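# Carry the glass beaker between the two shelved benches

## Task

Lift the beaker from the drying rack on the shelved bench by the door and set it upright, open end on top, on the work surface of the shelved bench by the window. The task fails if the beaker touches the floor, breaks (a drop of more than a few centimetres or a hard bump can break the glass), or if the robot falls over or is left tilted.

## Robot and tools

ROBOT. TidyBot++: a wheeled base (0.54 m long, 0.50 m wide, 0.38 m tall) on four powered casters, with one seven-joint arm and a two-finger gripper. The shoulder sits 0.12 m ahead of the base centre at 0.68 m height. Arm segments are 0.42 m (upper arm), 0.31 m (forearm) and 0.31 m (wrist to hand point). The arm begins folded with the hand pointing down. Two cameras: base_camera (644x364, fixed on the front of the base about 0.34 m up, looking forward and downward) and wrist_camera (644x476 fisheye, on the hand, looking along the fingers).

FRAMES. Base frame: origin on the floor below the base centre, x forward, y left, z up, in metres. Odometry frame: the base frame as it was when the scene began. base_odometry comes from wheel turns only, so slip shows up as travel; heading is in radians, positive to the left, -3.142 to 3.142. base_tilt is in degrees, positive when leaning forward or right. hand_pose is the point between the finger pads, in the base frame; the hand's own z axis runs out along the fingers and the fingers close along its y axis.

move. One action per call. Arguments:
- base: an object of relative offsets from where the base is when the command starts. translate_m: metres along the base's x, forward positive, -2 to 2. strafe_m: metres along y, left positive, -2 to 2. rotate_rad: radians, counter-clockwise from above positive, -6.3 to 6.3. The base heads in a straight line to the offset point.
- joints: absolute targets in radians, keyed by name. joint_1_rad (any angle; positive turns the arm clockwise seen from above, the opposite sign to heading), joint_2_rad -2.249 to 2.249 (shoulder, 0 = upper arm vertical), joint_3_rad (any angle), joint_4_rad -2.579 to 2.579 (elbow, 0 = straight), joint_5_rad (any angle), joint_6_rad -2.099 to 2.099 (wrist), joint_7_rad (any angle; 1.57 with hand down spreads fingers left/right). gripper_pos is unitless, 0 fully open to 1 fully closed; finger gap is roughly 85 x (1 - gripper_pos) mm. Any-angle joints take the shorter direction, so send turns under half a revolution at a time.
- target: a single list of seven numbers [x, y, z, qw, qx, qy, qz], an absolute hand pose in the base frame (metres, then unit quaternion), the same form hand_pose prints. With target, joints may carry only gripper_pos. The controller chooses all arm angles itself; the hand may curve, overshoot, or stop a few cm off. To correct, add (wanted position - hand_pose reading) to the last target's x, y, z. To freeze the hand, resend hand_target, not hand_pose.
- speeds: per-action caps: translate_m and strafe_m 0.05 to 0.5 m/s, rotate_rad 0.1 to 1.57 rad/s, and gripper_pos. If translating and strafing together, give the speed under only one key.
- cameras: list from base_camera, wrist_camera, all; [] for no images.
- blocking: true (default) waits until everything rests; false returns after about 0.5 s while motion continues.
All motions in one action start together. An unknown key makes the call invalid; an out-of-range value gets it refused.

wait: seconds 0 to 10, plus cameras; returns state and images without commanding anything. stop: brakes all running motions (cameras optional). zoom_image: camera plus region [x0, y0, x1, y1] in pixels from the image's top-left, at most 504 by 504. read_manual: section "licences" only; no motion. finished_scene: scene number; ends the scene for good, so the beaker must already be standing safely.

RESULTS. base_status, joint_status and hand_status report each motion: done, moving, off_target (rested away from target, may still push), stopped, contact_stop, time_out, not_followed, torque_fault, limit_stop_at_motor_heat. Joints count as done within their tolerances; the hand within 10 mm and 2 degrees. "joint command not followed" (with "cause:") means a self-collision check blocked the arm; "pose unreachable" means a target was withheld. A far-away target is not refused: the arm wanders up to 10 s and ends time_out. hand_target shows where the hand would be with joints on target; under load the hand hangs lower. motor_effort gives each motor's load in percent, with the last action's peak in brackets. Motor temperatures, MOTOR HOT (60 °C) and OVER-TEMPERATURE FAULT (75 °C, arm sinks and pauses) warn of heat. ARM HIT means the arm struck the base or itself. on_its_own lists uncommanded behaviour; "earlier move" shows a non-blocking move's state; "pictures" gives image order. If a call is refused or an uncommanded stop (contact_stop, time_out, torque fault) shows up, the rest of that reply's move, wait and finished_scene calls are skipped.

CAUTIONS. The arm has no obstacle avoidance and keeps pressing if it hits furniture; no check keeps it off the base. A hand pointing down reaches only about 0.94 m high, and only close to the base. Never drive or turn while the arm is snagged on something high, and avoid swinging a stretched arm sideways or reaching far over furniture from the folded pose: the robot can tip. Held loads make the arm sag; do not command a joint to the angle it currently reads while holding. Grip the beaker gently, lift it clear of the rack before moving, carry it low and slow, lower it until hand_pose stops descending on the bench, keep it upright, then open the gripper and back the hand away. Avoid drops, fast swings, hard squeezing of an object still resting on something, and pushes or twists on the gripper.

Each tool is called after ">>>" by a JSON object that holds its "fn" and its "kwargs".

## Session

>>> {"fn": "move", "kwargs": {}}

Scene clock: 0.00 s.
Motor temperatures (°C): [42 31 35 35 41 43 47]
base_odometry: x=+0.000 y=+0.000 heading=+0.000
base_tilt: forward=+0.7 right=-0.3
base_status: not commanded
joint_positions: joint_1_rad=-0.013 joint_2_rad=-0.381 joint_3_rad=+3.178 joint_4_rad=-2.543 joint_5_rad=+0.040 joint_6_rad=-0.837 joint_7_rad=+1.600 gripper_pos=+0.000
joint_status: not commanded
motor_effort: joint_1_rad=+0 joint_2_rad=-1 joint_3_rad=+0 joint_4_rad=+12 joint_5_rad=-1 joint_6_rad=+1 joint_7_rad=+0
hand_pose: x=+0.2682 y=-0.0097 z=+0.5892 quat_wxyz=(+0.011, +0.997, +0.016, +0.071) (m; base frame)
hand_target: x=+0.2670 y=-0.0097 z=+0.5885 quat_wxyz=(+0.011, +0.997, +0.016, +0.070) (m; base frame)
hand_status: not commanded
pictures: base_camera, wrist_camera

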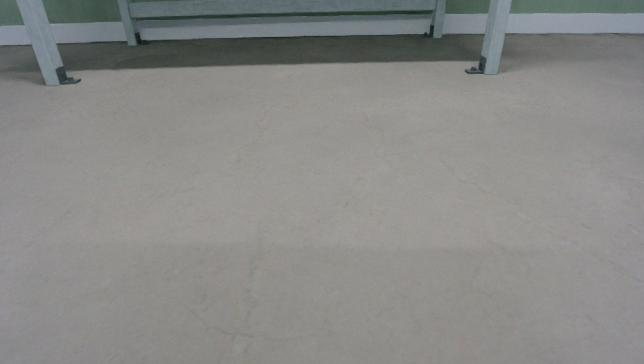

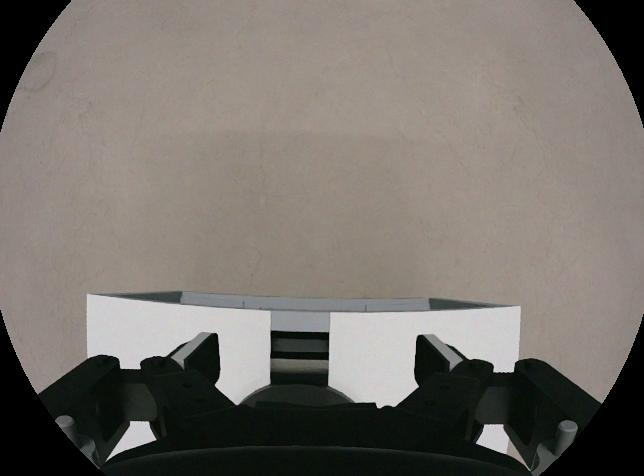

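>>> {"fn": "move", "kwargs": {"joints": {"joint_6_rad":0.55}}}

>>> {"fn": "move", "kwargs": {"base": {"rotate_rad":1.5}}}

>>> {"fn": "move", "kwargs": {"base": {"rotate_rad":1.5}}}

>>> {"fn": "move", "kwargs": {"base": {"rotate_rad":1.5}}}

Scene clock: 2.77 s.
Motor temperatures (°C): [42 31 35 35 41 43 47]
move: done
base_odometry: x=+0.000 y=+0.000 heading=+0.000
base_tilt: forward=+0.8 right=-0.2
base_status: not commanded
joint_positions: joint_1_rad=-0.013 joint_2_rad=-0.381 joint_3_rad=+3.178 joint_4_rad=-2.543 joint_5_rad=+0.040 joint_6_rad=+0.499 joint_7_rad=+1.600 gripper_pos=+0.000
joint_status: all done
motor_effort: joint_1_rad=+0(1) joint_2_rad=-5(6) joint_3_rad=-1(2) joint_4_rad=+17(17) joint_5_rad=-1(1) joint_6_rad=+9(9) joint_7_rad=+0(1)
hand_pose: x=+0.5340 y=-0.0038 z=+0.8686 quat_wxyz=(+0.017, +0.739, +0.018, +0.673) (m; base frame)
hand_target: x=+0.5347 y=-0.0034 z=+0.8830 quat_wxyz=(+0.017, +0.722, +0.018, +0.691) (m; base frame)
hand_status: not commanded
pictures: base_camera, wrist_camera
camera_calibration:
wrist_camera: T_world_to_cam=[[0.0113541, -0.998433, 0.0547894, -0.0556821], [-0.0540368, -0.0553255, -0.997005, 0.955382], [0.998474, 0.00835941, -0.0545803, -0.352868], [0, 0, 0, 1]] pos_world=[0.404587, 0.000211965, 0.936312]

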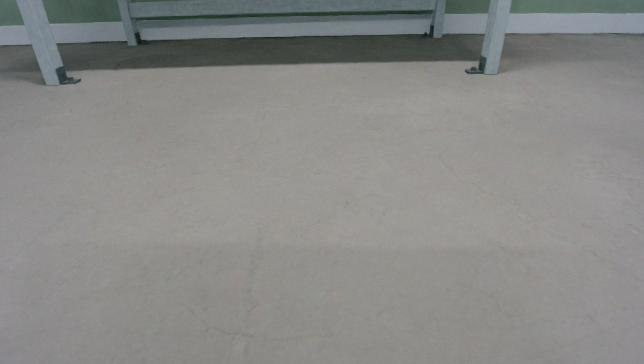

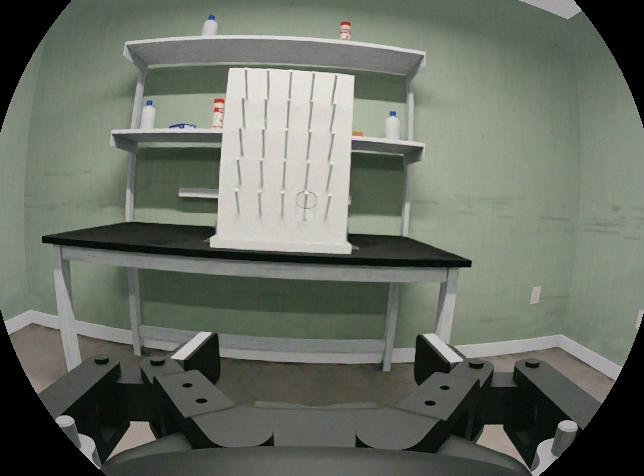

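Scene clock: 5.00 s.
Motor temperatures (°C): [42 31 35 35 41 43 47]
move: done
base_odometry: x=+0.000 y=+0.000 heading=+1.500
base_tilt: forward=+0.8 right=-0.3
base_status: done
joint_positions: joint_1_rad=-0.013 joint_2_rad=-0.381 joint_3_rad=+3.178 joint_4_rad=-2.543 joint_5_rad=+0.040 joint_6_rad=+0.499 joint_7_rad=+1.600 gripper_pos=+0.000
joint_status: not commanded
motor_effort: joint_1_rad=+0(1) joint_2_rad=-5(7) joint_3_rad=-1(2) joint_4_rad=+17(17) joint_5_rad=-1(1) joint_6_rad=+9(9) joint_7_rad=+0(1)
hand_pose: x=+0.5340 y=-0.0038 z=+0.8686 quat_wxyz=(+0.017, +0.739, +0.018, +0.673) (m; base frame)
hand_target: x=+0.5347 y=-0.0034 z=+0.8830 quat_wxyz=(+0.017, +0.722, +0.018, +0.691) (m; base frame)
hand_status: not commanded
pictures: base_camera, wrist_camera
camera_calibration:
wrist_camera: T_world_to_cam=[[0.0113519, -0.998433, 0.05479, -0.0556821], [-0.053976, -0.0553255, -0.997008, 0.955372], [0.998478, 0.00836062, -0.0545195, -0.352923], [0, 0, 0, 1]] pos_world=[0.404585, 0.000212178, 0.936323]

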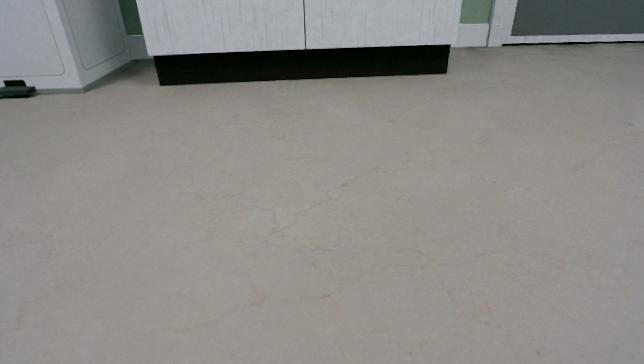

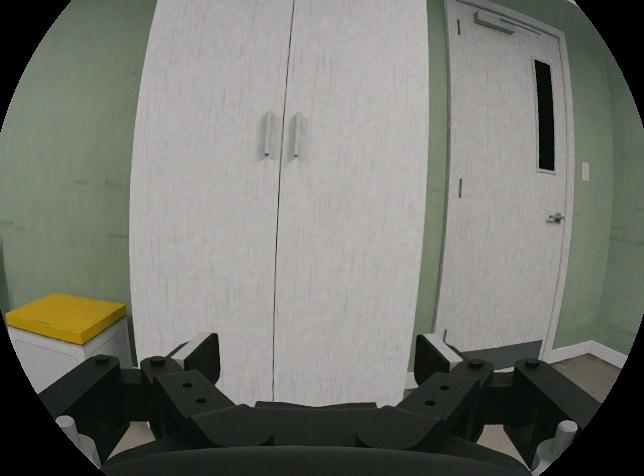

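Scene clock: 7.23 s.
Motor temperatures (°C): [42 31 35 35 41 43 47]
move: done
base_odometry: x=+0.000 y=+0.000 heading=+2.999
base_tilt: forward=+0.7 right=-0.3
base_status: done
joint_positions: joint_1_rad=-0.013 joint_2_rad=-0.381 joint_3_rad=+3.178 joint_4_rad=-2.543 joint_5_rad=+0.040 joint_6_rad=+0.499 joint_7_rad=+1.600 gripper_pos=+0.000
joint_status: not commanded
motor_effort: joint_1_rad=+0(1) joint_2_rad=-5(6) joint_3_rad=-1(3) joint_4_rad=+17(17) joint_5_rad=-1(1) joint_6_rad=+8(9) joint_7_rad=-1(1)
hand_pose: x=+0.5340 y=-0.0038 z=+0.8686 quat_wxyz=(+0.017, +0.739, +0.018, +0.673) (m; base frame)
hand_target: x=+0.5347 y=-0.0034 z=+0.8830 quat_wxyz=(+0.017, +0.722, +0.018, +0.691) (m; base frame)
hand_status: not commanded
pictures: base_camera, wrist_camera
camera_calibration:
wrist_camera: T_world_to_cam=[[0.0113519, -0.998433, 0.05479, -0.0556821], [-0.053976, -0.0553255, -0.997008, 0.955372], [0.998478, 0.00836062, -0.0545195, -0.352923], [0, 0, 0, 1]] pos_world=[0.404585, 0.000212178, 0.936323]

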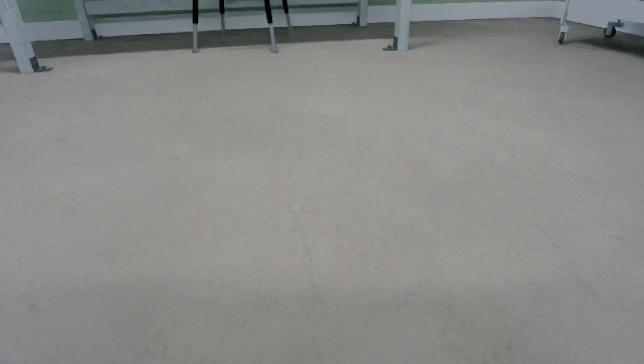

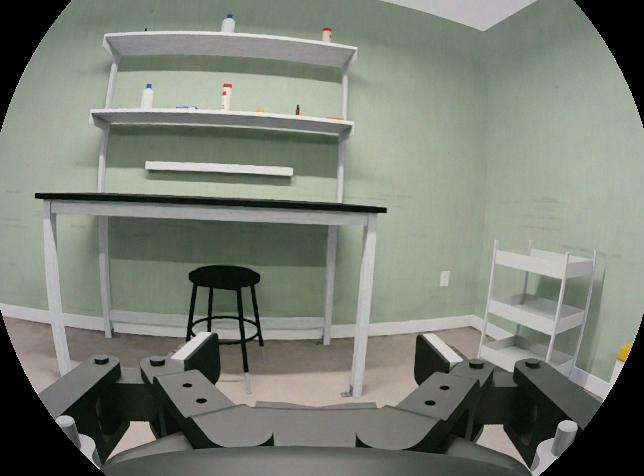

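Scene clock: 9.47 s.
Motor temperatures (°C): [42 31 35 35 41 43 47]
move: done
base_odometry: x=+0.000 y=+0.000 heading=-1.785
base_tilt: forward=+0.8 right=-0.3
base_status: done
joint_positions: joint_1_rad=-0.013 joint_2_rad=-0.381 joint_3_rad=+3.178 joint_4_rad=-2.543 joint_5_rad=+0.040 joint_6_rad=+0.499 joint_7_rad=+1.600 gripper_pos=+0.000
joint_status: not commanded
motor_effort: joint_1_rad=+0(1) joint_2_rad=-5(7) joint_3_rad=-1(2) joint_4_rad=+17(17) joint_5_rad=-1(1) joint_6_rad=+8(9) joint_7_rad=+0(1)
hand_pose: x=+0.5340 y=-0.0038 z=+0.8686 quat_wxyz=(+0.017, +0.739, +0.018, +0.673) (m; base frame)
hand_target: x=+0.5347 y=-0.0034 z=+0.8830 quat_wxyz=(+0.017, +0.722, +0.018, +0.691) (m; base frame)
hand_status: not commanded
pictures: base_camera, wrist_camera
camera_calibration:
wrist_camera: T_world_to_cam=[[0.0113519, -0.998433, 0.05479, -0.0556821], [-0.053976, -0.0553255, -0.997008, 0.955372], [0.998478, 0.00836062, -0.0545195, -0.352923], [0, 0, 0, 1]] pos_world=[0.404585, 0.000212178, 0.936323]

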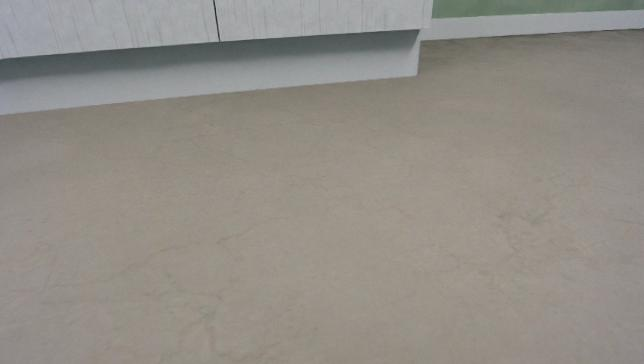

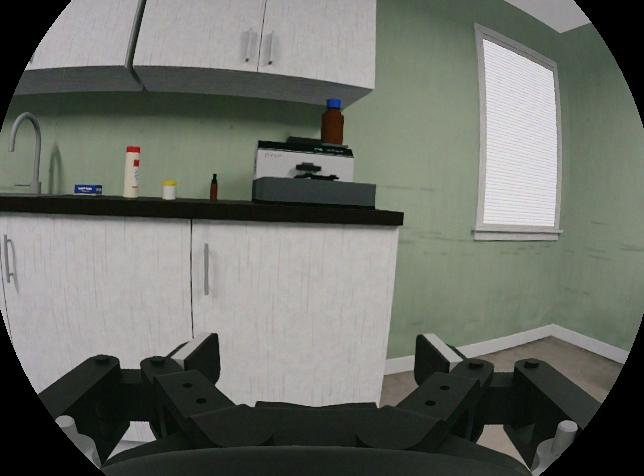

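>>> {"fn": "move", "kwargs": {"base": {"rotate_rad":1.785}}}

>>> {"fn": "zoom_image", "kwargs": {"camera": "wrist_camera", "region": [200, 50, 380, 270]}}

Scene clock: 12.70 s.
Motor temperatures (°C): [42 31 35 35 41 43 47]
move: done
base_odometry: x=+0.000 y=+0.000 heading=+0.000
base_tilt: forward=+0.8 right=-0.3
base_status: done
joint_positions: joint_1_rad=-0.013 joint_2_rad=-0.381 joint_3_rad=+3.178 joint_4_rad=-2.543 joint_5_rad=+0.040 joint_6_rad=+0.499 joint_7_rad=+1.600 gripper_pos=+0.000
joint_status: not commanded
motor_effort: joint_1_rad=+0(1) joint_2_rad=-5(6) joint_3_rad=-1(2) joint_4_rad=+17(17) joint_5_rad=-1(1) joint_6_rad=+8(9) joint_7_rad=+0(1)
hand_pose: x=+0.5340 y=-0.0038 z=+0.8686 quat_wxyz=(+0.017, +0.739, +0.018, +0.673) (m; base frame)
hand_target: x=+0.5347 y=-0.0034 z=+0.8830 quat_wxyz=(+0.017, +0.722, +0.018, +0.691) (m; base frame)
hand_status: not commanded
pictures: base_camera, wrist_camera
camera_calibration:
wrist_camera: T_world_to_cam=[[0.0113519, -0.998433, 0.05479, -0.0556821], [-0.053976, -0.0553255, -0.997008, 0.955372], [0.998478, 0.00836062, -0.0545195, -0.352923], [0, 0, 0, 1]] pos_world=[0.404585, 0.000212178, 0.936323]

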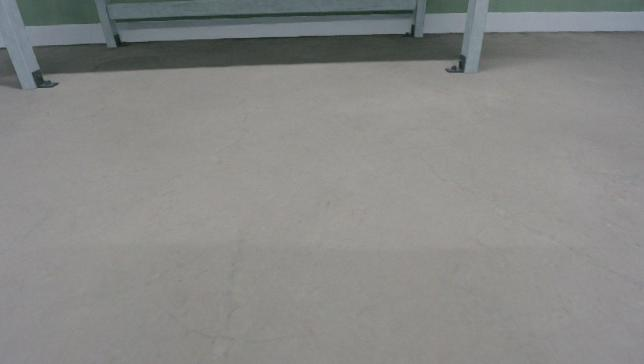

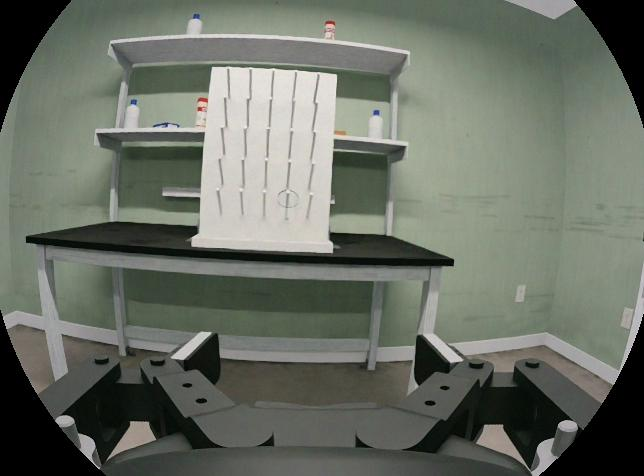

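Scaled by 2.291.

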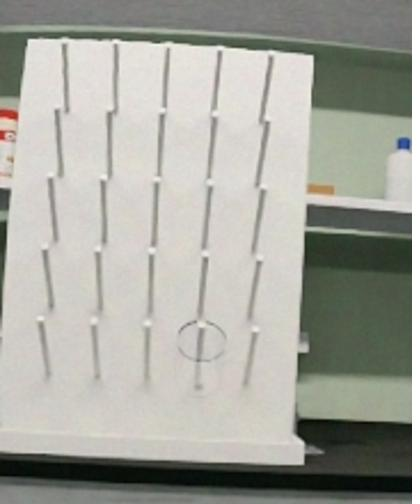

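>>> {"fn": "move", "kwargs": {"base": {"translate_m":0.5, "strafe_m":0.05, "rotate_rad":0.1}}}

>>> {"fn": "zoom_image", "kwargs": {"camera": "wrist_camera", "region": [150, 20, 450, 320]}}

Scene clock: 18.07 s.
Motor temperatures (°C): [42 31 35 35 41 43 47]
move: done
base_odometry: x=+0.500 y=+0.050 heading=+0.100
base_tilt: forward=+0.7 right=-0.3
base_status: done
joint_positions: joint_1_rad=-0.013 joint_2_rad=-0.378 joint_3_rad=+3.178 joint_4_rad=-2.543 joint_5_rad=+0.040 joint_6_rad=+0.500 joint_7_rad=+1.600 gripper_pos=+0.000
joint_status: not commanded
motor_effort: joint_1_rad=+0(1) joint_2_rad=-5(8) joint_3_rad=-1(2) joint_4_rad=+17(17) joint_5_rad=-1(1) joint_6_rad=+9(9) joint_7_rad=+0(1)
hand_pose: x=+0.5347 y=-0.0038 z=+0.8678 quat_wxyz=(+0.017, +0.739, +0.018, +0.673) (m; base frame)
hand_target: x=+0.5347 y=-0.0034 z=+0.8830 quat_wxyz=(+0.017, +0.722, +0.018, +0.691) (m; base frame)
hand_status: not commanded
pictures: base_camera, wrist_camera
camera_calibration:
wrist_camera: T_world_to_cam=[[0.0114665, -0.998431, 0.0548106, -0.0557072], [-0.0554704, -0.0553649, -0.996924, 0.955339], [0.998394, 0.00839087, -0.0560182, -0.352254], [0, 0, 0, 1]] pos_world=[0.405321, 0.00022819, 0.935721]

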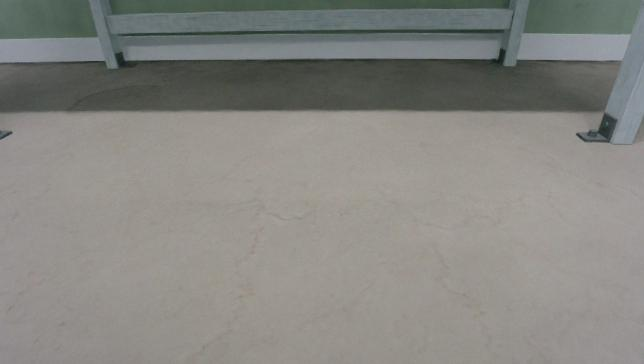

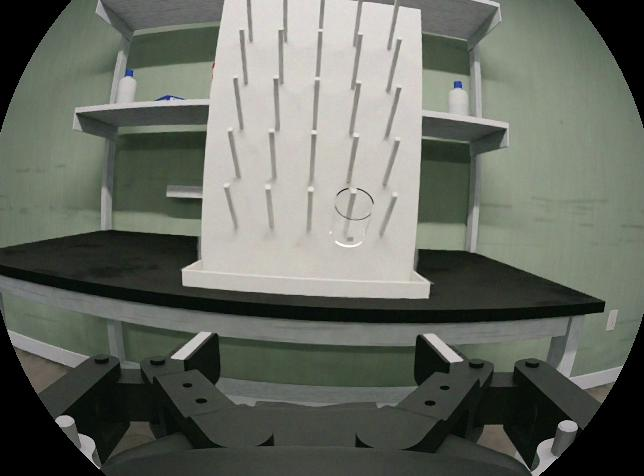

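Scaled by 1.680.

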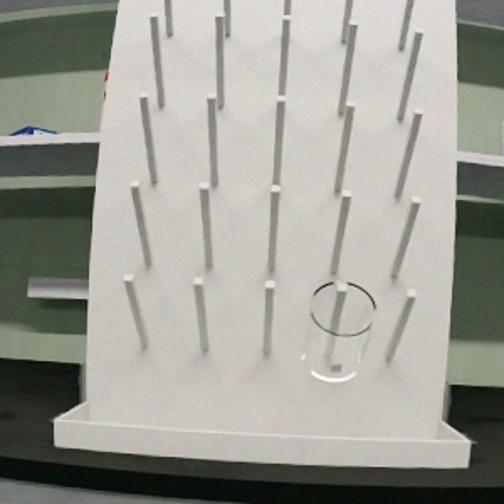

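>>> {"fn": "zoom_image", "kwargs": {"camera": "wrist_camera", "region": [300, 160, 410, 270]}}

>>> {"fn": "move", "kwargs": {"base": {"strafe_m":-0.5}, "joints": {"joint_1_rad":-0.6}}}

>>> {"fn": "zoom_image", "kwargs": {"camera": "wrist_camera", "region": [200, 100, 450, 350]}}

Scaled by 4.582.

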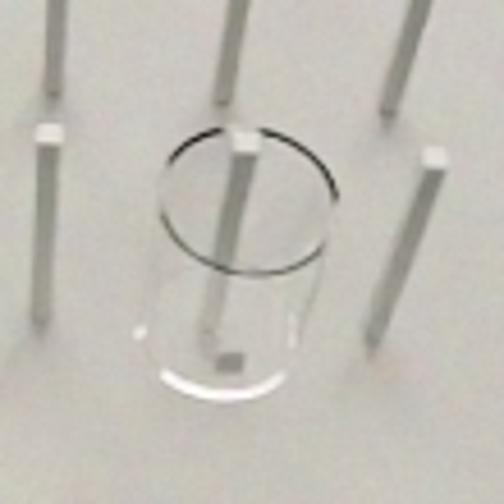

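Scene clock: 21.90 s.
Motor temperatures (°C): [42 31 35 35 41 43 47]
move: done
base_odometry: x=+0.550 y=-0.448 heading=+0.101
base_tilt: forward=+0.8 right=-0.3
base_status: done
joint_positions: joint_1_rad=-0.583 joint_2_rad=-0.378 joint_3_rad=+3.178 joint_4_rad=-2.543 joint_5_rad=+0.040 joint_6_rad=+0.500 joint_7_rad=+1.600 gripper_pos=+0.000
joint_status: all done
motor_effort: joint_1_rad=-1(1) joint_2_rad=-5(6) joint_3_rad=-1(2) joint_4_rad=+17(17) joint_5_rad=-1(1) joint_6_rad=+9(9) joint_7_rad=+0(1)
hand_pose: x=+0.4710 y=+0.2211 z=+0.8678 quat_wxyz=(-0.173, +0.704, +0.225, +0.650) (m; base frame)
hand_target: x=+0.4670 y=+0.2274 z=+0.8830 quat_wxyz=(-0.184, +0.686, +0.226, +0.666) (m; base frame)
hand_status: not commanded
pictures: base_camera, wrist_camera
camera_calibration:
wrist_camera: T_world_to_cam=[[0.548396, -0.834421, 0.0548111, -0.119602], [-0.0167274, -0.0764795, -0.996931, 0.950727], [0.836052, 0.545796, -0.0558988, -0.33303], [0, 0, 0, 1]] pos_world=[0.359923, 0.154679, 0.935749]

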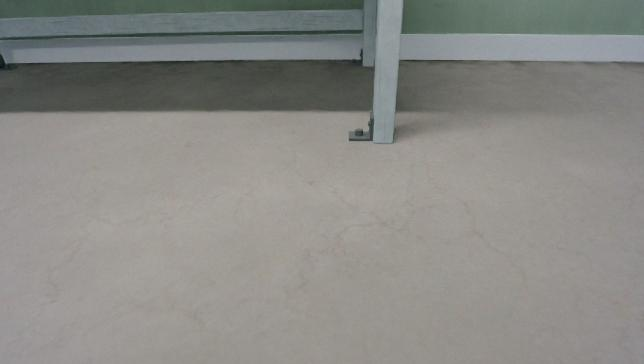

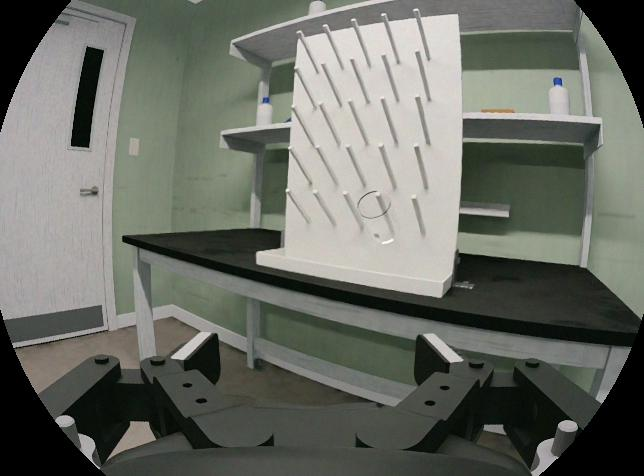

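Scaled by 2.016.

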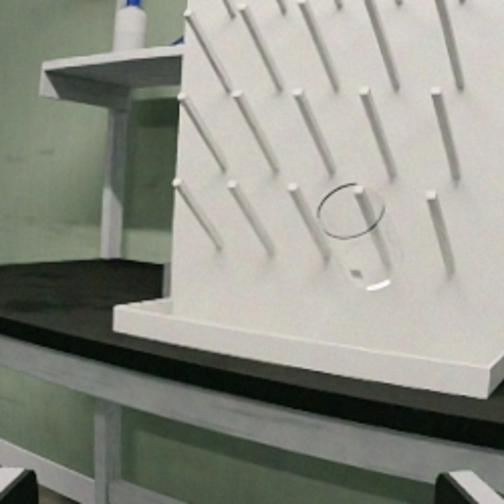

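>>> {"fn": "move", "kwargs": {"base": {"strafe_m":0.451}, "joints": {"joint_1_rad":0.0,"joint_3_rad":3.15,"joint_5_rad":0.01,"joint_7_rad":1.58,"joint_2_rad":0.838,"joint_4_rad":-1.658,"joint_6_rad":1.57}}}

>>> {"fn": "zoom_image", "kwargs": {"camera": "wrist_camera", "region": [200, 150, 450, 400]}}

Scene clock: 31.33 s.
Motor temperatures (°C): [42 31 35 35 41 43 47]
move: done
base_odometry: x=+0.505 y=+0.001 heading=+0.101
base_tilt: forward=+0.8 right=-0.3
base_status: done
joint_positions: joint_1_rad=-0.012 joint_2_rad=+0.814 joint_3_rad=+3.172 joint_4_rad=-1.678 joint_5_rad=+0.040 joint_6_rad=+1.516 joint_7_rad=+1.600 gripper_pos=+0.000
joint_status: all done
motor_effort: joint_1_rad=+0(2) joint_2_rad=-38(40) joint_3_rad=-1(3) joint_4_rad=+12(18) joint_5_rad=-1(2) joint_6_rad=+7(10) joint_7_rad=+0(2)
hand_pose: x=+0.8731 y=+0.0116 z=+0.8941 quat_wxyz=(+0.014, +0.468, +0.033, +0.883) (m; base frame)
hand_target: x=+0.8698 y=+0.0016 z=+0.8992 quat_wxyz=(+0.006, +0.447, +0.008, +0.895) (m; base frame)
hand_status: not commanded
pictures: base_camera, wrist_camera
camera_calibration:
wrist_camera: T_world_to_cam=[[0.00781014, -0.99678, 0.0798035, -0.0648828], [0.592263, -0.0596911, -0.80353, 0.262829], [0.805707, 0.0535404, 0.58989, -1.09857], [0, 0, 0, 1]] pos_world=[0.729969, 0.00983256, 0.864405]

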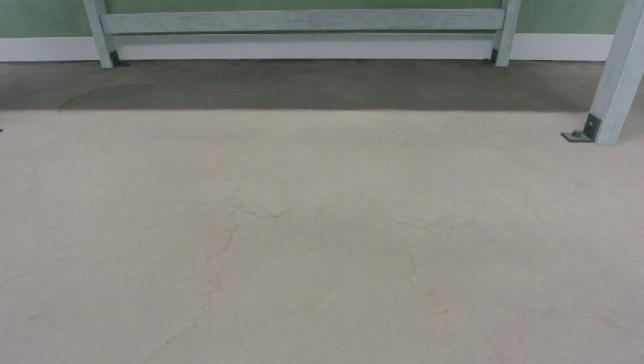

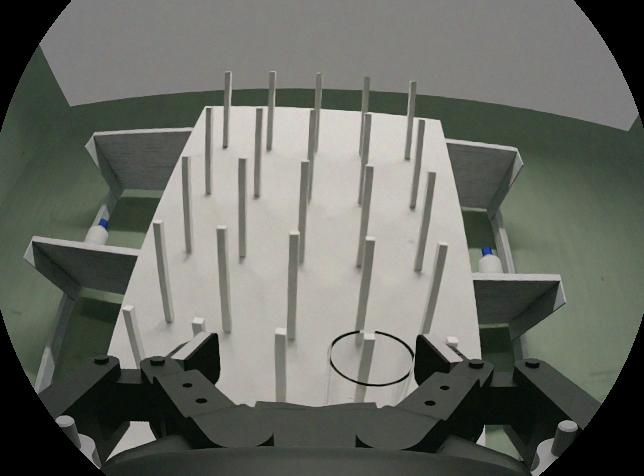

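Scaled by 2.016.

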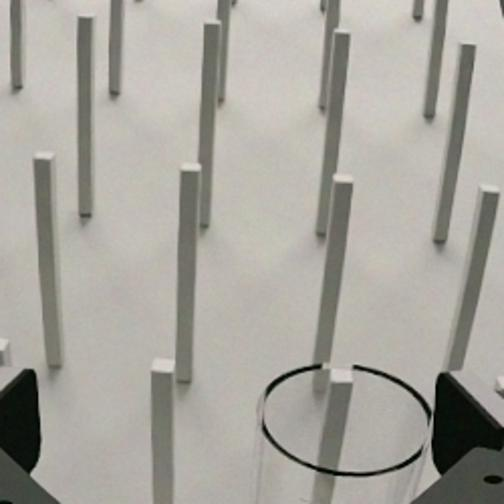

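>>> {"fn": "move", "kwargs": {"base": {"strafe_m":-0.026}, "joints": {"joint_1_rad":0.012,"joint_3_rad":3.115,"joint_5_rad":-0.03,"joint_7_rad":1.55,"joint_6_rad":1.66}}}

>>> {"fn": "zoom_image", "kwargs": {"camera": "wrist_camera", "region": [200, 250, 450, 450]}}

Scene clock: 33.33 s.
Motor temperatures (°C): [42 31 35 35 41 43 47]
move: done
base_odometry: x=+0.508 y=-0.025 heading=+0.101
base_tilt: forward=+0.8 right=-0.3
base_status: done
joint_positions: joint_1_rad=+0.007 joint_2_rad=+0.815 joint_3_rad=+3.133 joint_4_rad=-1.676 joint_5_rad=+0.029 joint_6_rad=+1.614 joint_7_rad=+1.596 gripper_pos=+0.000
joint_status: all done
motor_effort: joint_1_rad=+0(3) joint_2_rad=-37(39) joint_3_rad=-2(3) joint_4_rad=+12(13) joint_5_rad=-1(2) joint_6_rad=+6(8) joint_7_rad=+0(1)
hand_pose: x=+0.8548 y=+0.0084 z=+0.9195 quat_wxyz=(+0.003, +0.424, +0.015, +0.905) (m; base frame)
hand_target: x=+0.8516 y=-0.0084 z=+0.9210 quat_wxyz=(-0.009, +0.406, -0.025, +0.914) (m; base frame)
hand_status: not commanded
pictures: base_camera, wrist_camera
camera_calibration:
wrist_camera: T_world_to_cam=[[0.00736101, -0.999189, 0.0395798, -0.0325231], [0.669339, -0.024483, -0.742553, 0.171637], [0.74292, 0.0319583, 0.668616, -1.11717], [0, 0, 0, 1]] pos_world=[0.715326, 0.00740835, 0.875696]

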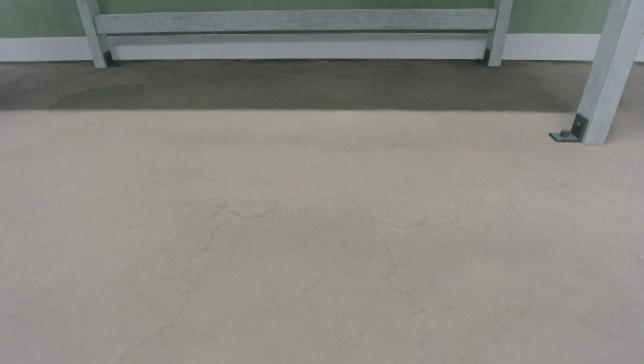

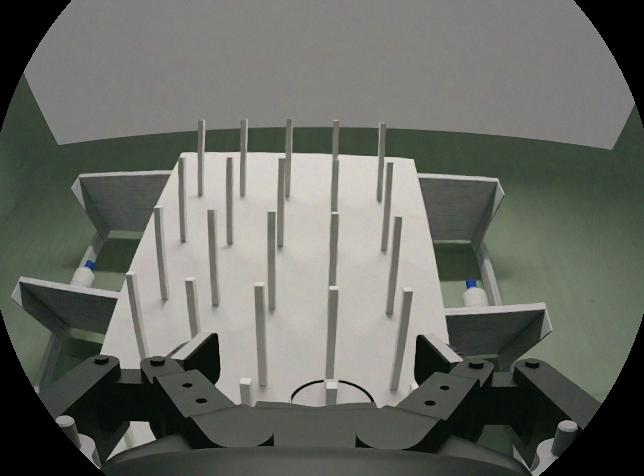

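Scaled by 2.016.

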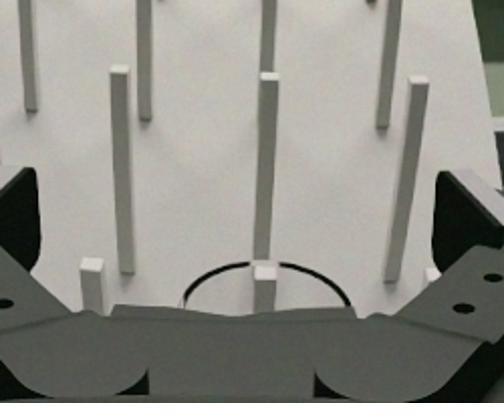

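>>> {"fn": "move", "kwargs": {"base": {"strafe_m":-0.011, "translate_m":0.09}, "joints": {"joint_2_rad":0.868}}}

>>> {"fn": "zoom_image", "kwargs": {"camera": "wrist_camera", "region": [200, 250, 450, 450]}}

Scene clock: 36.67 s.
Motor temperatures (°C): [42 31 35 35 41 43 47]
move: done
base_odometry: x=+0.598 y=-0.027 heading=+0.101
base_tilt: forward=+0.8 right=-0.2
base_status: done
joint_positions: joint_1_rad=+0.007 joint_2_rad=+0.844 joint_3_rad=+3.133 joint_4_rad=-1.670 joint_5_rad=+0.029 joint_6_rad=+1.616 joint_7_rad=+1.596 gripper_pos=+0.000
joint_status: all done
motor_effort: joint_1_rad=+0(1) joint_2_rad=-38(40) joint_3_rad=-2(2) joint_4_rad=+12(13) joint_5_rad=-1(1) joint_6_rad=+7(7) joint_7_rad=+0(1)
hand_pose: x=+0.8614 y=+0.0084 z=+0.9006 quat_wxyz=(+0.003, +0.434, +0.015, +0.901) (m; base frame)
hand_target: x=+0.8584 y=-0.0085 z=+0.8989 quat_wxyz=(-0.009, +0.419, -0.025, +0.907) (m; base frame)
hand_status: not commanded
pictures: base_camera, wrist_camera
camera_calibration:
wrist_camera: T_world_to_cam=[[0.00822514, -0.999198, 0.0391778, -0.0322679], [0.652515, -0.0243251, -0.757385, 0.180963], [0.757731, 0.0317937, 0.651792, -1.10706], [0, 0, 0, 1]] pos_world=[0.721039, 0.00735756, 0.859897]

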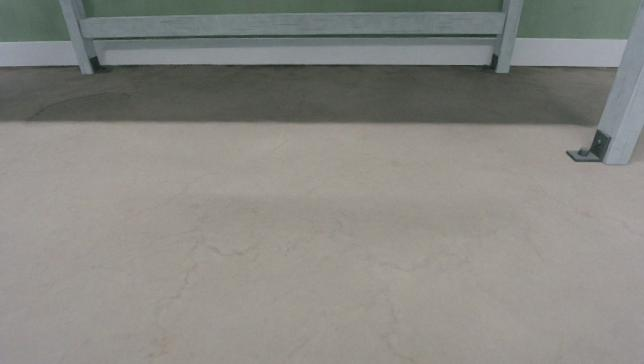

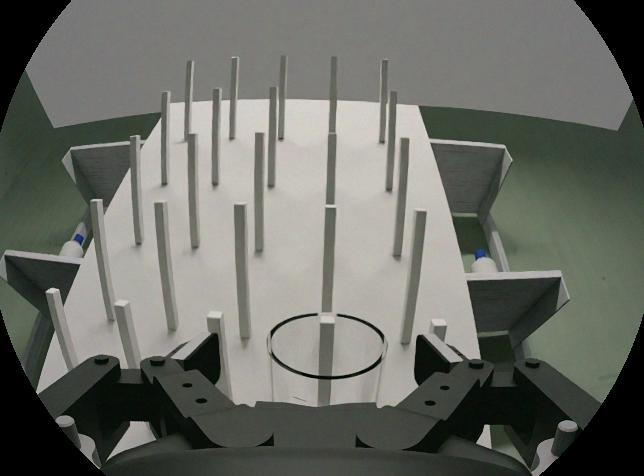

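Scaled by 2.016.

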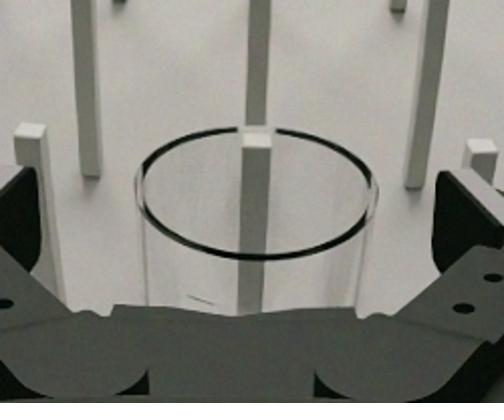

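>>> {"fn": "move", "kwargs": {"base": {"strafe_m":-0.003, "translate_m":0.088}, "speeds": {"translate_m":0.1}}}

>>> {"fn": "zoom_image", "kwargs": {"camera": "wrist_camera", "region": [200, 220, 450, 450]}}

Scene clock: 39.07 s.
Motor temperatures (°C): [42 32 35 35 41 43 47]
move: done
base_odometry: x=+0.686 y=-0.021 heading=+0.101
base_tilt: forward=+0.8 right=-0.3
base_status: done
joint_positions: joint_1_rad=+0.007 joint_2_rad=+0.846 joint_3_rad=+3.133 joint_4_rad=-1.670 joint_5_rad=+0.029 joint_6_rad=+1.616 joint_7_rad=+1.596 gripper_pos=+0.000
joint_status: not commanded
motor_effort: joint_1_rad=+0(1) joint_2_rad=-38(40) joint_3_rad=-2(3) joint_4_rad=+12(13) joint_5_rad=-1(1) joint_6_rad=+7(7) joint_7_rad=+0(1)
hand_pose: x=+0.8617 y=+0.0084 z=+0.8996 quat_wxyz=(+0.003, +0.435, +0.015, +0.900) (m; base frame)
hand_target: x=+0.8584 y=-0.0085 z=+0.8989 quat_wxyz=(-0.009, +0.419, -0.025, +0.907) (m; base frame)
hand_status: not commanded
pictures: base_camera, wrist_camera
camera_calibration:
wrist_camera: T_world_to_cam=[[0.00826449, -0.999199, 0.0391539, -0.0322492], [0.651765, -0.0243129, -0.758032, 0.181274], [0.758376, 0.0317839, 0.651042, -1.10655], [0, 0, 0, 1]] pos_world=[0.721303, 0.00735453, 0.859087]

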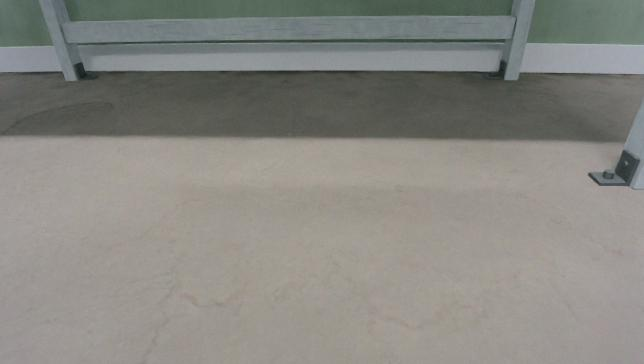

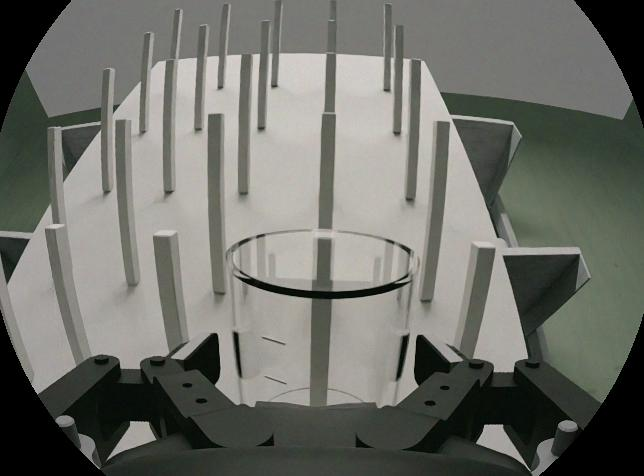

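Scaled by 2.016.

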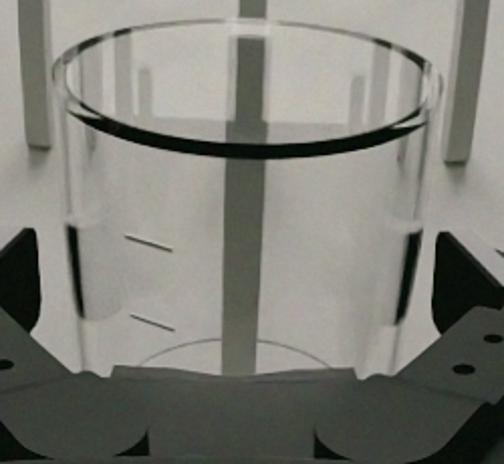

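>>> {"fn": "move", "kwargs": {"joints": {"gripper_pos":0.3}}}

>>> {"fn": "zoom_image", "kwargs": {"camera": "wrist_camera", "region": [200, 220, 450, 450]}}

Scene clock: 40.33 s.
Motor temperatures (°C): [42 32 35 35 41 43 47]
move: off_target
base_odometry: x=+0.686 y=-0.021 heading=+0.101
base_tilt: forward=+0.8 right=-0.3
base_status: not commanded
joint_positions: joint_1_rad=+0.007 joint_2_rad=+0.846 joint_3_rad=+3.133 joint_4_rad=-1.670 joint_5_rad=+0.029 joint_6_rad=+1.617 joint_7_rad=+1.596 gripper_pos=+0.235
joint_status: gripper_pos off_target (ended at +0.235, target +0.300)
motor_effort: joint_1_rad=+0(0) joint_2_rad=-38(40) joint_3_rad=-1(2) joint_4_rad=+12(13) joint_5_rad=-1(1) joint_6_rad=+7(7) joint_7_rad=+0(1)
hand_pose: x=+0.8616 y=+0.0083 z=+0.8998 quat_wxyz=(+0.003, +0.434, +0.015, +0.901) (m; base frame)
hand_target: x=+0.8584 y=-0.0085 z=+0.8989 quat_wxyz=(-0.009, +0.419, -0.025, +0.907) (m; base frame)
hand_status: not commanded
pictures: base_camera, wrist_camera
camera_calibration:
wrist_camera: T_world_to_cam=[[0.00819006, -0.999202, 0.0391045, -0.0321678], [0.652433, -0.0242959, -0.757457, 0.180444], [0.757802, 0.0317167, 0.651713, -1.10666], [0, 0, 0, 1]] pos_world=[0.721169, 0.00734173, 0.859164]

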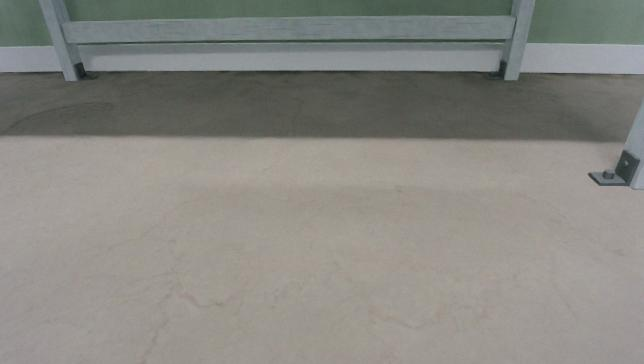

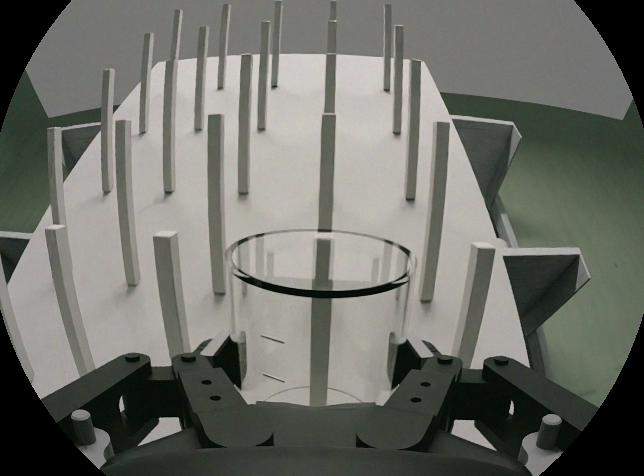

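Scaled by 2.016.

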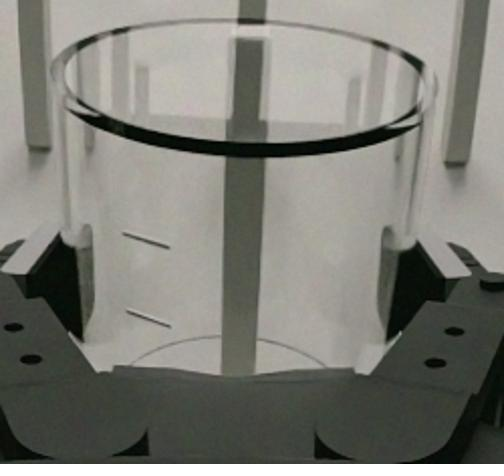

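>>> {"fn": "move", "kwargs": {"joints": {"gripper_pos":0.36}, "cameras": []}}

>>> {"fn": "move", "kwargs": {"base": {"translate_m":-0.035}, "speeds": {"translate_m":0.2}, "cameras": ["wrist_camera"]}}

>>> {"fn": "move", "kwargs": {"joints": {"joint_2_rad":0.798,"joint_6_rad":1.59}, "cameras": ["wrist_camera"]}}

>>> {"fn": "move", "kwargs": {"base": {"translate_m":-0.04}, "speeds": {"translate_m":0.2}, "cameras": ["wrist_camera"]}}

Scene clock: 42.03 s.
Motor temperatures (°C): [42 32 35 36 41 43 47]
move: off_target
base_odometry: x=+0.686 y=-0.021 heading=+0.101
base_tilt: forward=+0.8 right=-0.3
base_status: not commanded
joint_positions: joint_1_rad=+0.007 joint_2_rad=+0.846 joint_3_rad=+3.133 joint_4_rad=-1.670 joint_5_rad=+0.029 joint_6_rad=+1.617 joint_7_rad=+1.596 gripper_pos=+0.235
joint_status: gripper_pos off_target (ended at +0.235, target +0.360)
motor_effort: joint_1_rad=+0(0) joint_2_rad=-39(40) joint_3_rad=-2(2) joint_4_rad=+13(13) joint_5_rad=-1(1) joint_6_rad=+7(7) joint_7_rad=-1(1)
hand_pose: x=+0.8616 y=+0.0083 z=+0.8998 quat_wxyz=(+0.003, +0.434, +0.015, +0.901) (m; base frame)
hand_target: x=+0.8584 y=-0.0085 z=+0.8989 quat_wxyz=(-0.009, +0.419, -0.025, +0.907) (m; base frame)
hand_status: not commanded
pictures: none
No camera images: "cameras" was empty.

Scene clock: 42.83 s.
Motor temperatures (°C): [42 32 35 36 41 43 47]
move: done
base_odometry: x=+0.652 y=-0.024 heading=+0.101
base_tilt: forward=+0.8 right=-0.2
base_status: done
joint_positions: joint_1_rad=+0.007 joint_2_rad=+0.843 joint_3_rad=+3.133 joint_4_rad=-1.621 joint_5_rad=+0.029 joint_6_rad=+1.616 joint_7_rad=+1.596 gripper_pos=+0.238
joint_status: not commanded
motor_effort: joint_1_rad=+0(1) joint_2_rad=-33(42) joint_3_rad=-1(2) joint_4_rad=+5(12) joint_5_rad=+0(1) joint_6_rad=+11(15) joint_7_rad=-1(1)
hand_pose: x=+0.8634 y=+0.0081 z=+0.9229 quat_wxyz=(+0.004, +0.411, +0.015, +0.911) (m; base frame)
hand_target: x=+0.8584 y=-0.0085 z=+0.8989 quat_wxyz=(-0.009, +0.419, -0.025, +0.907) (m; base frame)
hand_status: not commanded
pictures: wrist_camera
camera_calibration:
wrist_camera: T_world_to_cam=[[0.00569459, -0.999206, 0.0394202, -0.0314168], [0.690464, -0.0245864, -0.722949, 0.132082], [0.723345, 0.0313351, 0.689776, -1.12847], [0, 0, 0, 1]] pos_world=[0.725253, 0.00721627, 0.875118]

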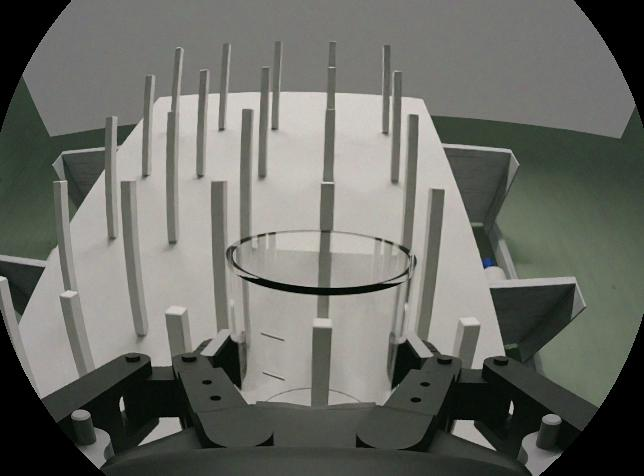

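Scene clock: 43.63 s.
Motor temperatures (°C): [42 32 35 35 41 43 47]
move: done
base_odometry: x=+0.652 y=-0.024 heading=+0.101
base_tilt: forward=+0.8 right=-0.3
base_status: not commanded
joint_positions: joint_1_rad=+0.007 joint_2_rad=+0.832 joint_3_rad=+3.133 joint_4_rad=-1.632 joint_5_rad=+0.029 joint_6_rad=+1.609 joint_7_rad=+1.596 gripper_pos=+0.238
joint_status: all done
motor_effort: joint_1_rad=+0(1) joint_2_rad=-38(39) joint_3_rad=-2(2) joint_4_rad=+11(11) joint_5_rad=+0(1) joint_6_rad=+8(12) joint_7_rad=+0(1)
hand_pose: x=+0.8619 y=+0.0082 z=+0.9243 quat_wxyz=(+0.004, +0.415, +0.015, +0.910) (m; base frame)
hand_target: x=+0.8561 y=-0.0079 z=+0.9340 quat_wxyz=(-0.010, +0.419, -0.025, +0.907) (m; base frame)
hand_status: not commanded
pictures: wrist_camera
camera_calibration:
wrist_camera: T_world_to_cam=[[0.0059984, -0.999197, 0.0396062, -0.0318342], [0.684619, -0.0247656, -0.72848, 0.144262], [0.728877, 0.0314849, 0.683921, -1.12775], [0, 0, 0, 1]] pos_world=[0.723414, 0.00727103, 0.877642]

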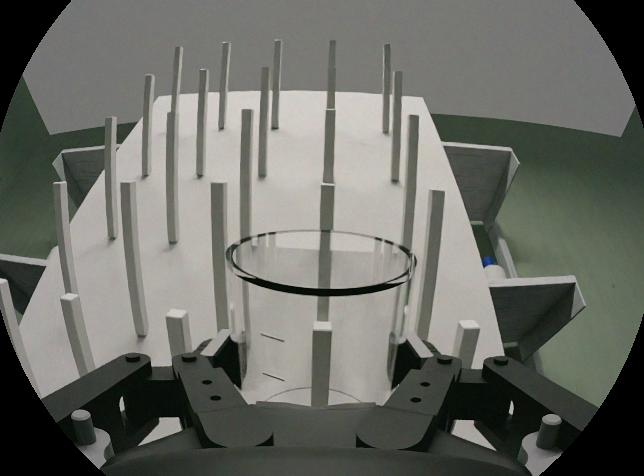

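Scene clock: 44.57 s.
Motor temperatures (°C): [42 32 35 35 41 43 47]
move: done
base_odometry: x=+0.612 y=-0.028 heading=+0.101
base_tilt: forward=+0.8 right=-0.3
base_status: done
joint_positions: joint_1_rad=+0.009 joint_2_rad=+0.807 joint_3_rad=+3.133 joint_4_rad=-1.644 joint_5_rad=+0.026 joint_6_rad=+1.604 joint_7_rad=+1.596 gripper_pos=+0.240
joint_status: not commanded
motor_effort: joint_1_rad=+0(2) joint_2_rad=-38(43) joint_3_rad=-2(3) joint_4_rad=+13(15) joint_5_rad=-1(1) joint_6_rad=+7(13) joint_7_rad=+0(1)
hand_pose: x=+0.8561 y=+0.0056 z=+0.9369 quat_wxyz=(+0.006, +0.411, +0.013, +0.912) (m; base frame)
hand_target: x=+0.8561 y=-0.0079 z=+0.9340 quat_wxyz=(-0.010, +0.419, -0.025, +0.907) (m; base frame)
hand_status: not commanded
pictures: wrist_camera
camera_calibration:
wrist_camera: T_world_to_cam=[[0.000925853, -0.999277, 0.0380137, -0.0291023], [0.691208, -0.0268314, -0.722158, 0.14583], [0.722656, 0.026944, 0.690683, -1.13298], [0, 0, 0, 1]] pos_world=[0.717981, 0.00535851, 0.888947]

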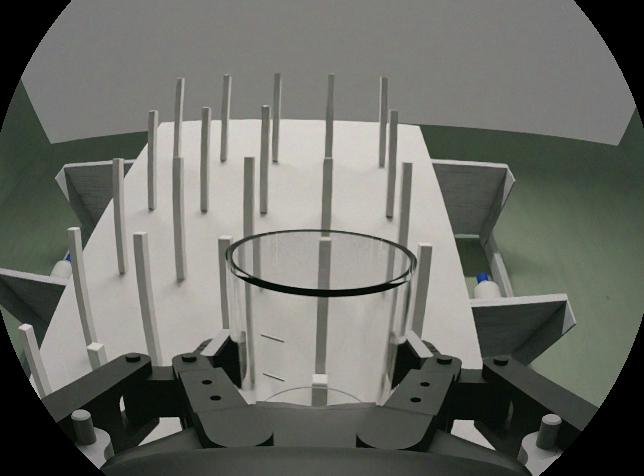

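>>> {"fn": "move", "kwargs": {"joints": {"joint_2_rad":0.72,"joint_6_rad":1.51}, "cameras": ["wrist_camera"]}}

>>> {"fn": "move", "kwargs": {"base": {"translate_m":-0.04}, "speeds": {"translate_m":0.2}, "cameras": ["wrist_camera"]}}

Scene clock: 46.57 s.
Motor temperatures (°C): [42 32 35 35 41 43 47]
move: done
base_odometry: x=+0.612 y=-0.028 heading=+0.101
base_tilt: forward=+0.8 right=-0.3
base_status: not commanded
joint_positions: joint_1_rad=+0.009 joint_2_rad=+0.779 joint_3_rad=+3.133 joint_4_rad=-1.658 joint_5_rad=+0.026 joint_6_rad=+1.557 joint_7_rad=+1.596 gripper_pos=+0.240
joint_status: all done
motor_effort: joint_1_rad=+0(1) joint_2_rad=-41(42) joint_3_rad=-1(2) joint_4_rad=+17(19) joint_5_rad=-1(1) joint_6_rad=+7(8) joint_7_rad=+0(1)
hand_pose: x=+0.8580 y=+0.0057 z=+0.9400 quat_wxyz=(+0.006, +0.426, +0.014, +0.905) (m; base frame)
hand_target: x=+0.8511 y=-0.0072 z=+0.9723 quat_wxyz=(-0.011, +0.420, -0.025, +0.907) (m; base frame)
hand_status: not commanded
pictures: wrist_camera
camera_calibration:
wrist_camera: T_world_to_cam=[[0.00183525, -0.999238, 0.0389885, -0.0307608], [0.666321, -0.0278504, -0.745144, 0.189646], [0.745662, 0.0273464, 0.665762, -1.13279], [0, 0, 0, 1]] pos_world=[0.718371, 0.00552209, 0.896683]

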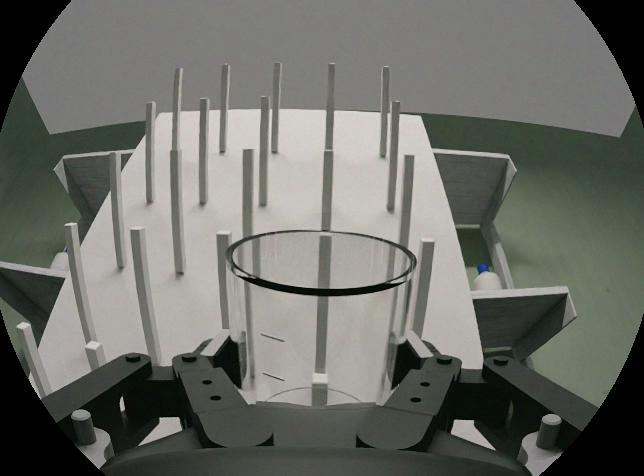

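Scene clock: 47.47 s.
Motor temperatures (°C): [42 32 35 35 41 43 47]
move: done
base_odometry: x=+0.572 y=-0.033 heading=+0.101
base_tilt: forward=+0.8 right=-0.2
base_status: done
joint_positions: joint_1_rad=+0.009 joint_2_rad=+0.761 joint_3_rad=+3.133 joint_4_rad=-1.658 joint_5_rad=+0.026 joint_6_rad=+1.554 joint_7_rad=+1.596 gripper_pos=+0.240
joint_status: not commanded
motor_effort: joint_1_rad=+0(2) joint_2_rad=-39(41) joint_3_rad=-1(3) joint_4_rad=+14(17) joint_5_rad=-1(1) joint_6_rad=+7(8) joint_7_rad=+0(1)
hand_pose: x=+0.8539 y=+0.0058 z=+0.9530 quat_wxyz=(+0.006, +0.419, +0.014, +0.908) (m; base frame)
hand_target: x=+0.8511 y=-0.0072 z=+0.9723 quat_wxyz=(-0.011, +0.420, -0.025, +0.907) (m; base frame)
hand_status: not commanded
pictures: wrist_camera
camera_calibration:
wrist_camera: T_world_to_cam=[[0.00117931, -0.999229, 0.0392422, -0.0308988], [0.677929, -0.0280491, -0.734592, 0.182168], [0.735126, 0.0274697, 0.677374, -1.14047], [0, 0, 0, 1]] pos_world=[0.71493, 0.00556316, 0.907557]

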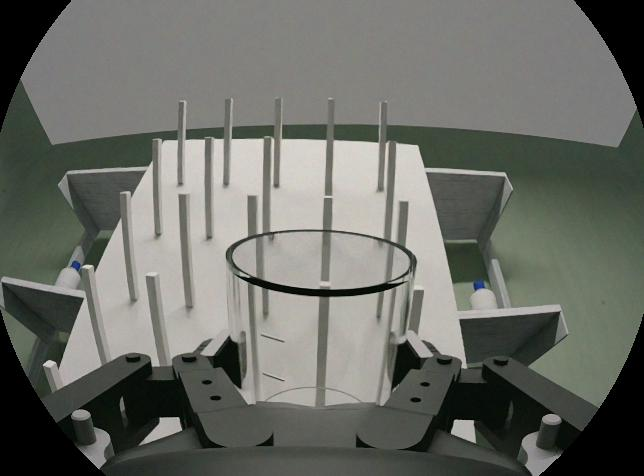

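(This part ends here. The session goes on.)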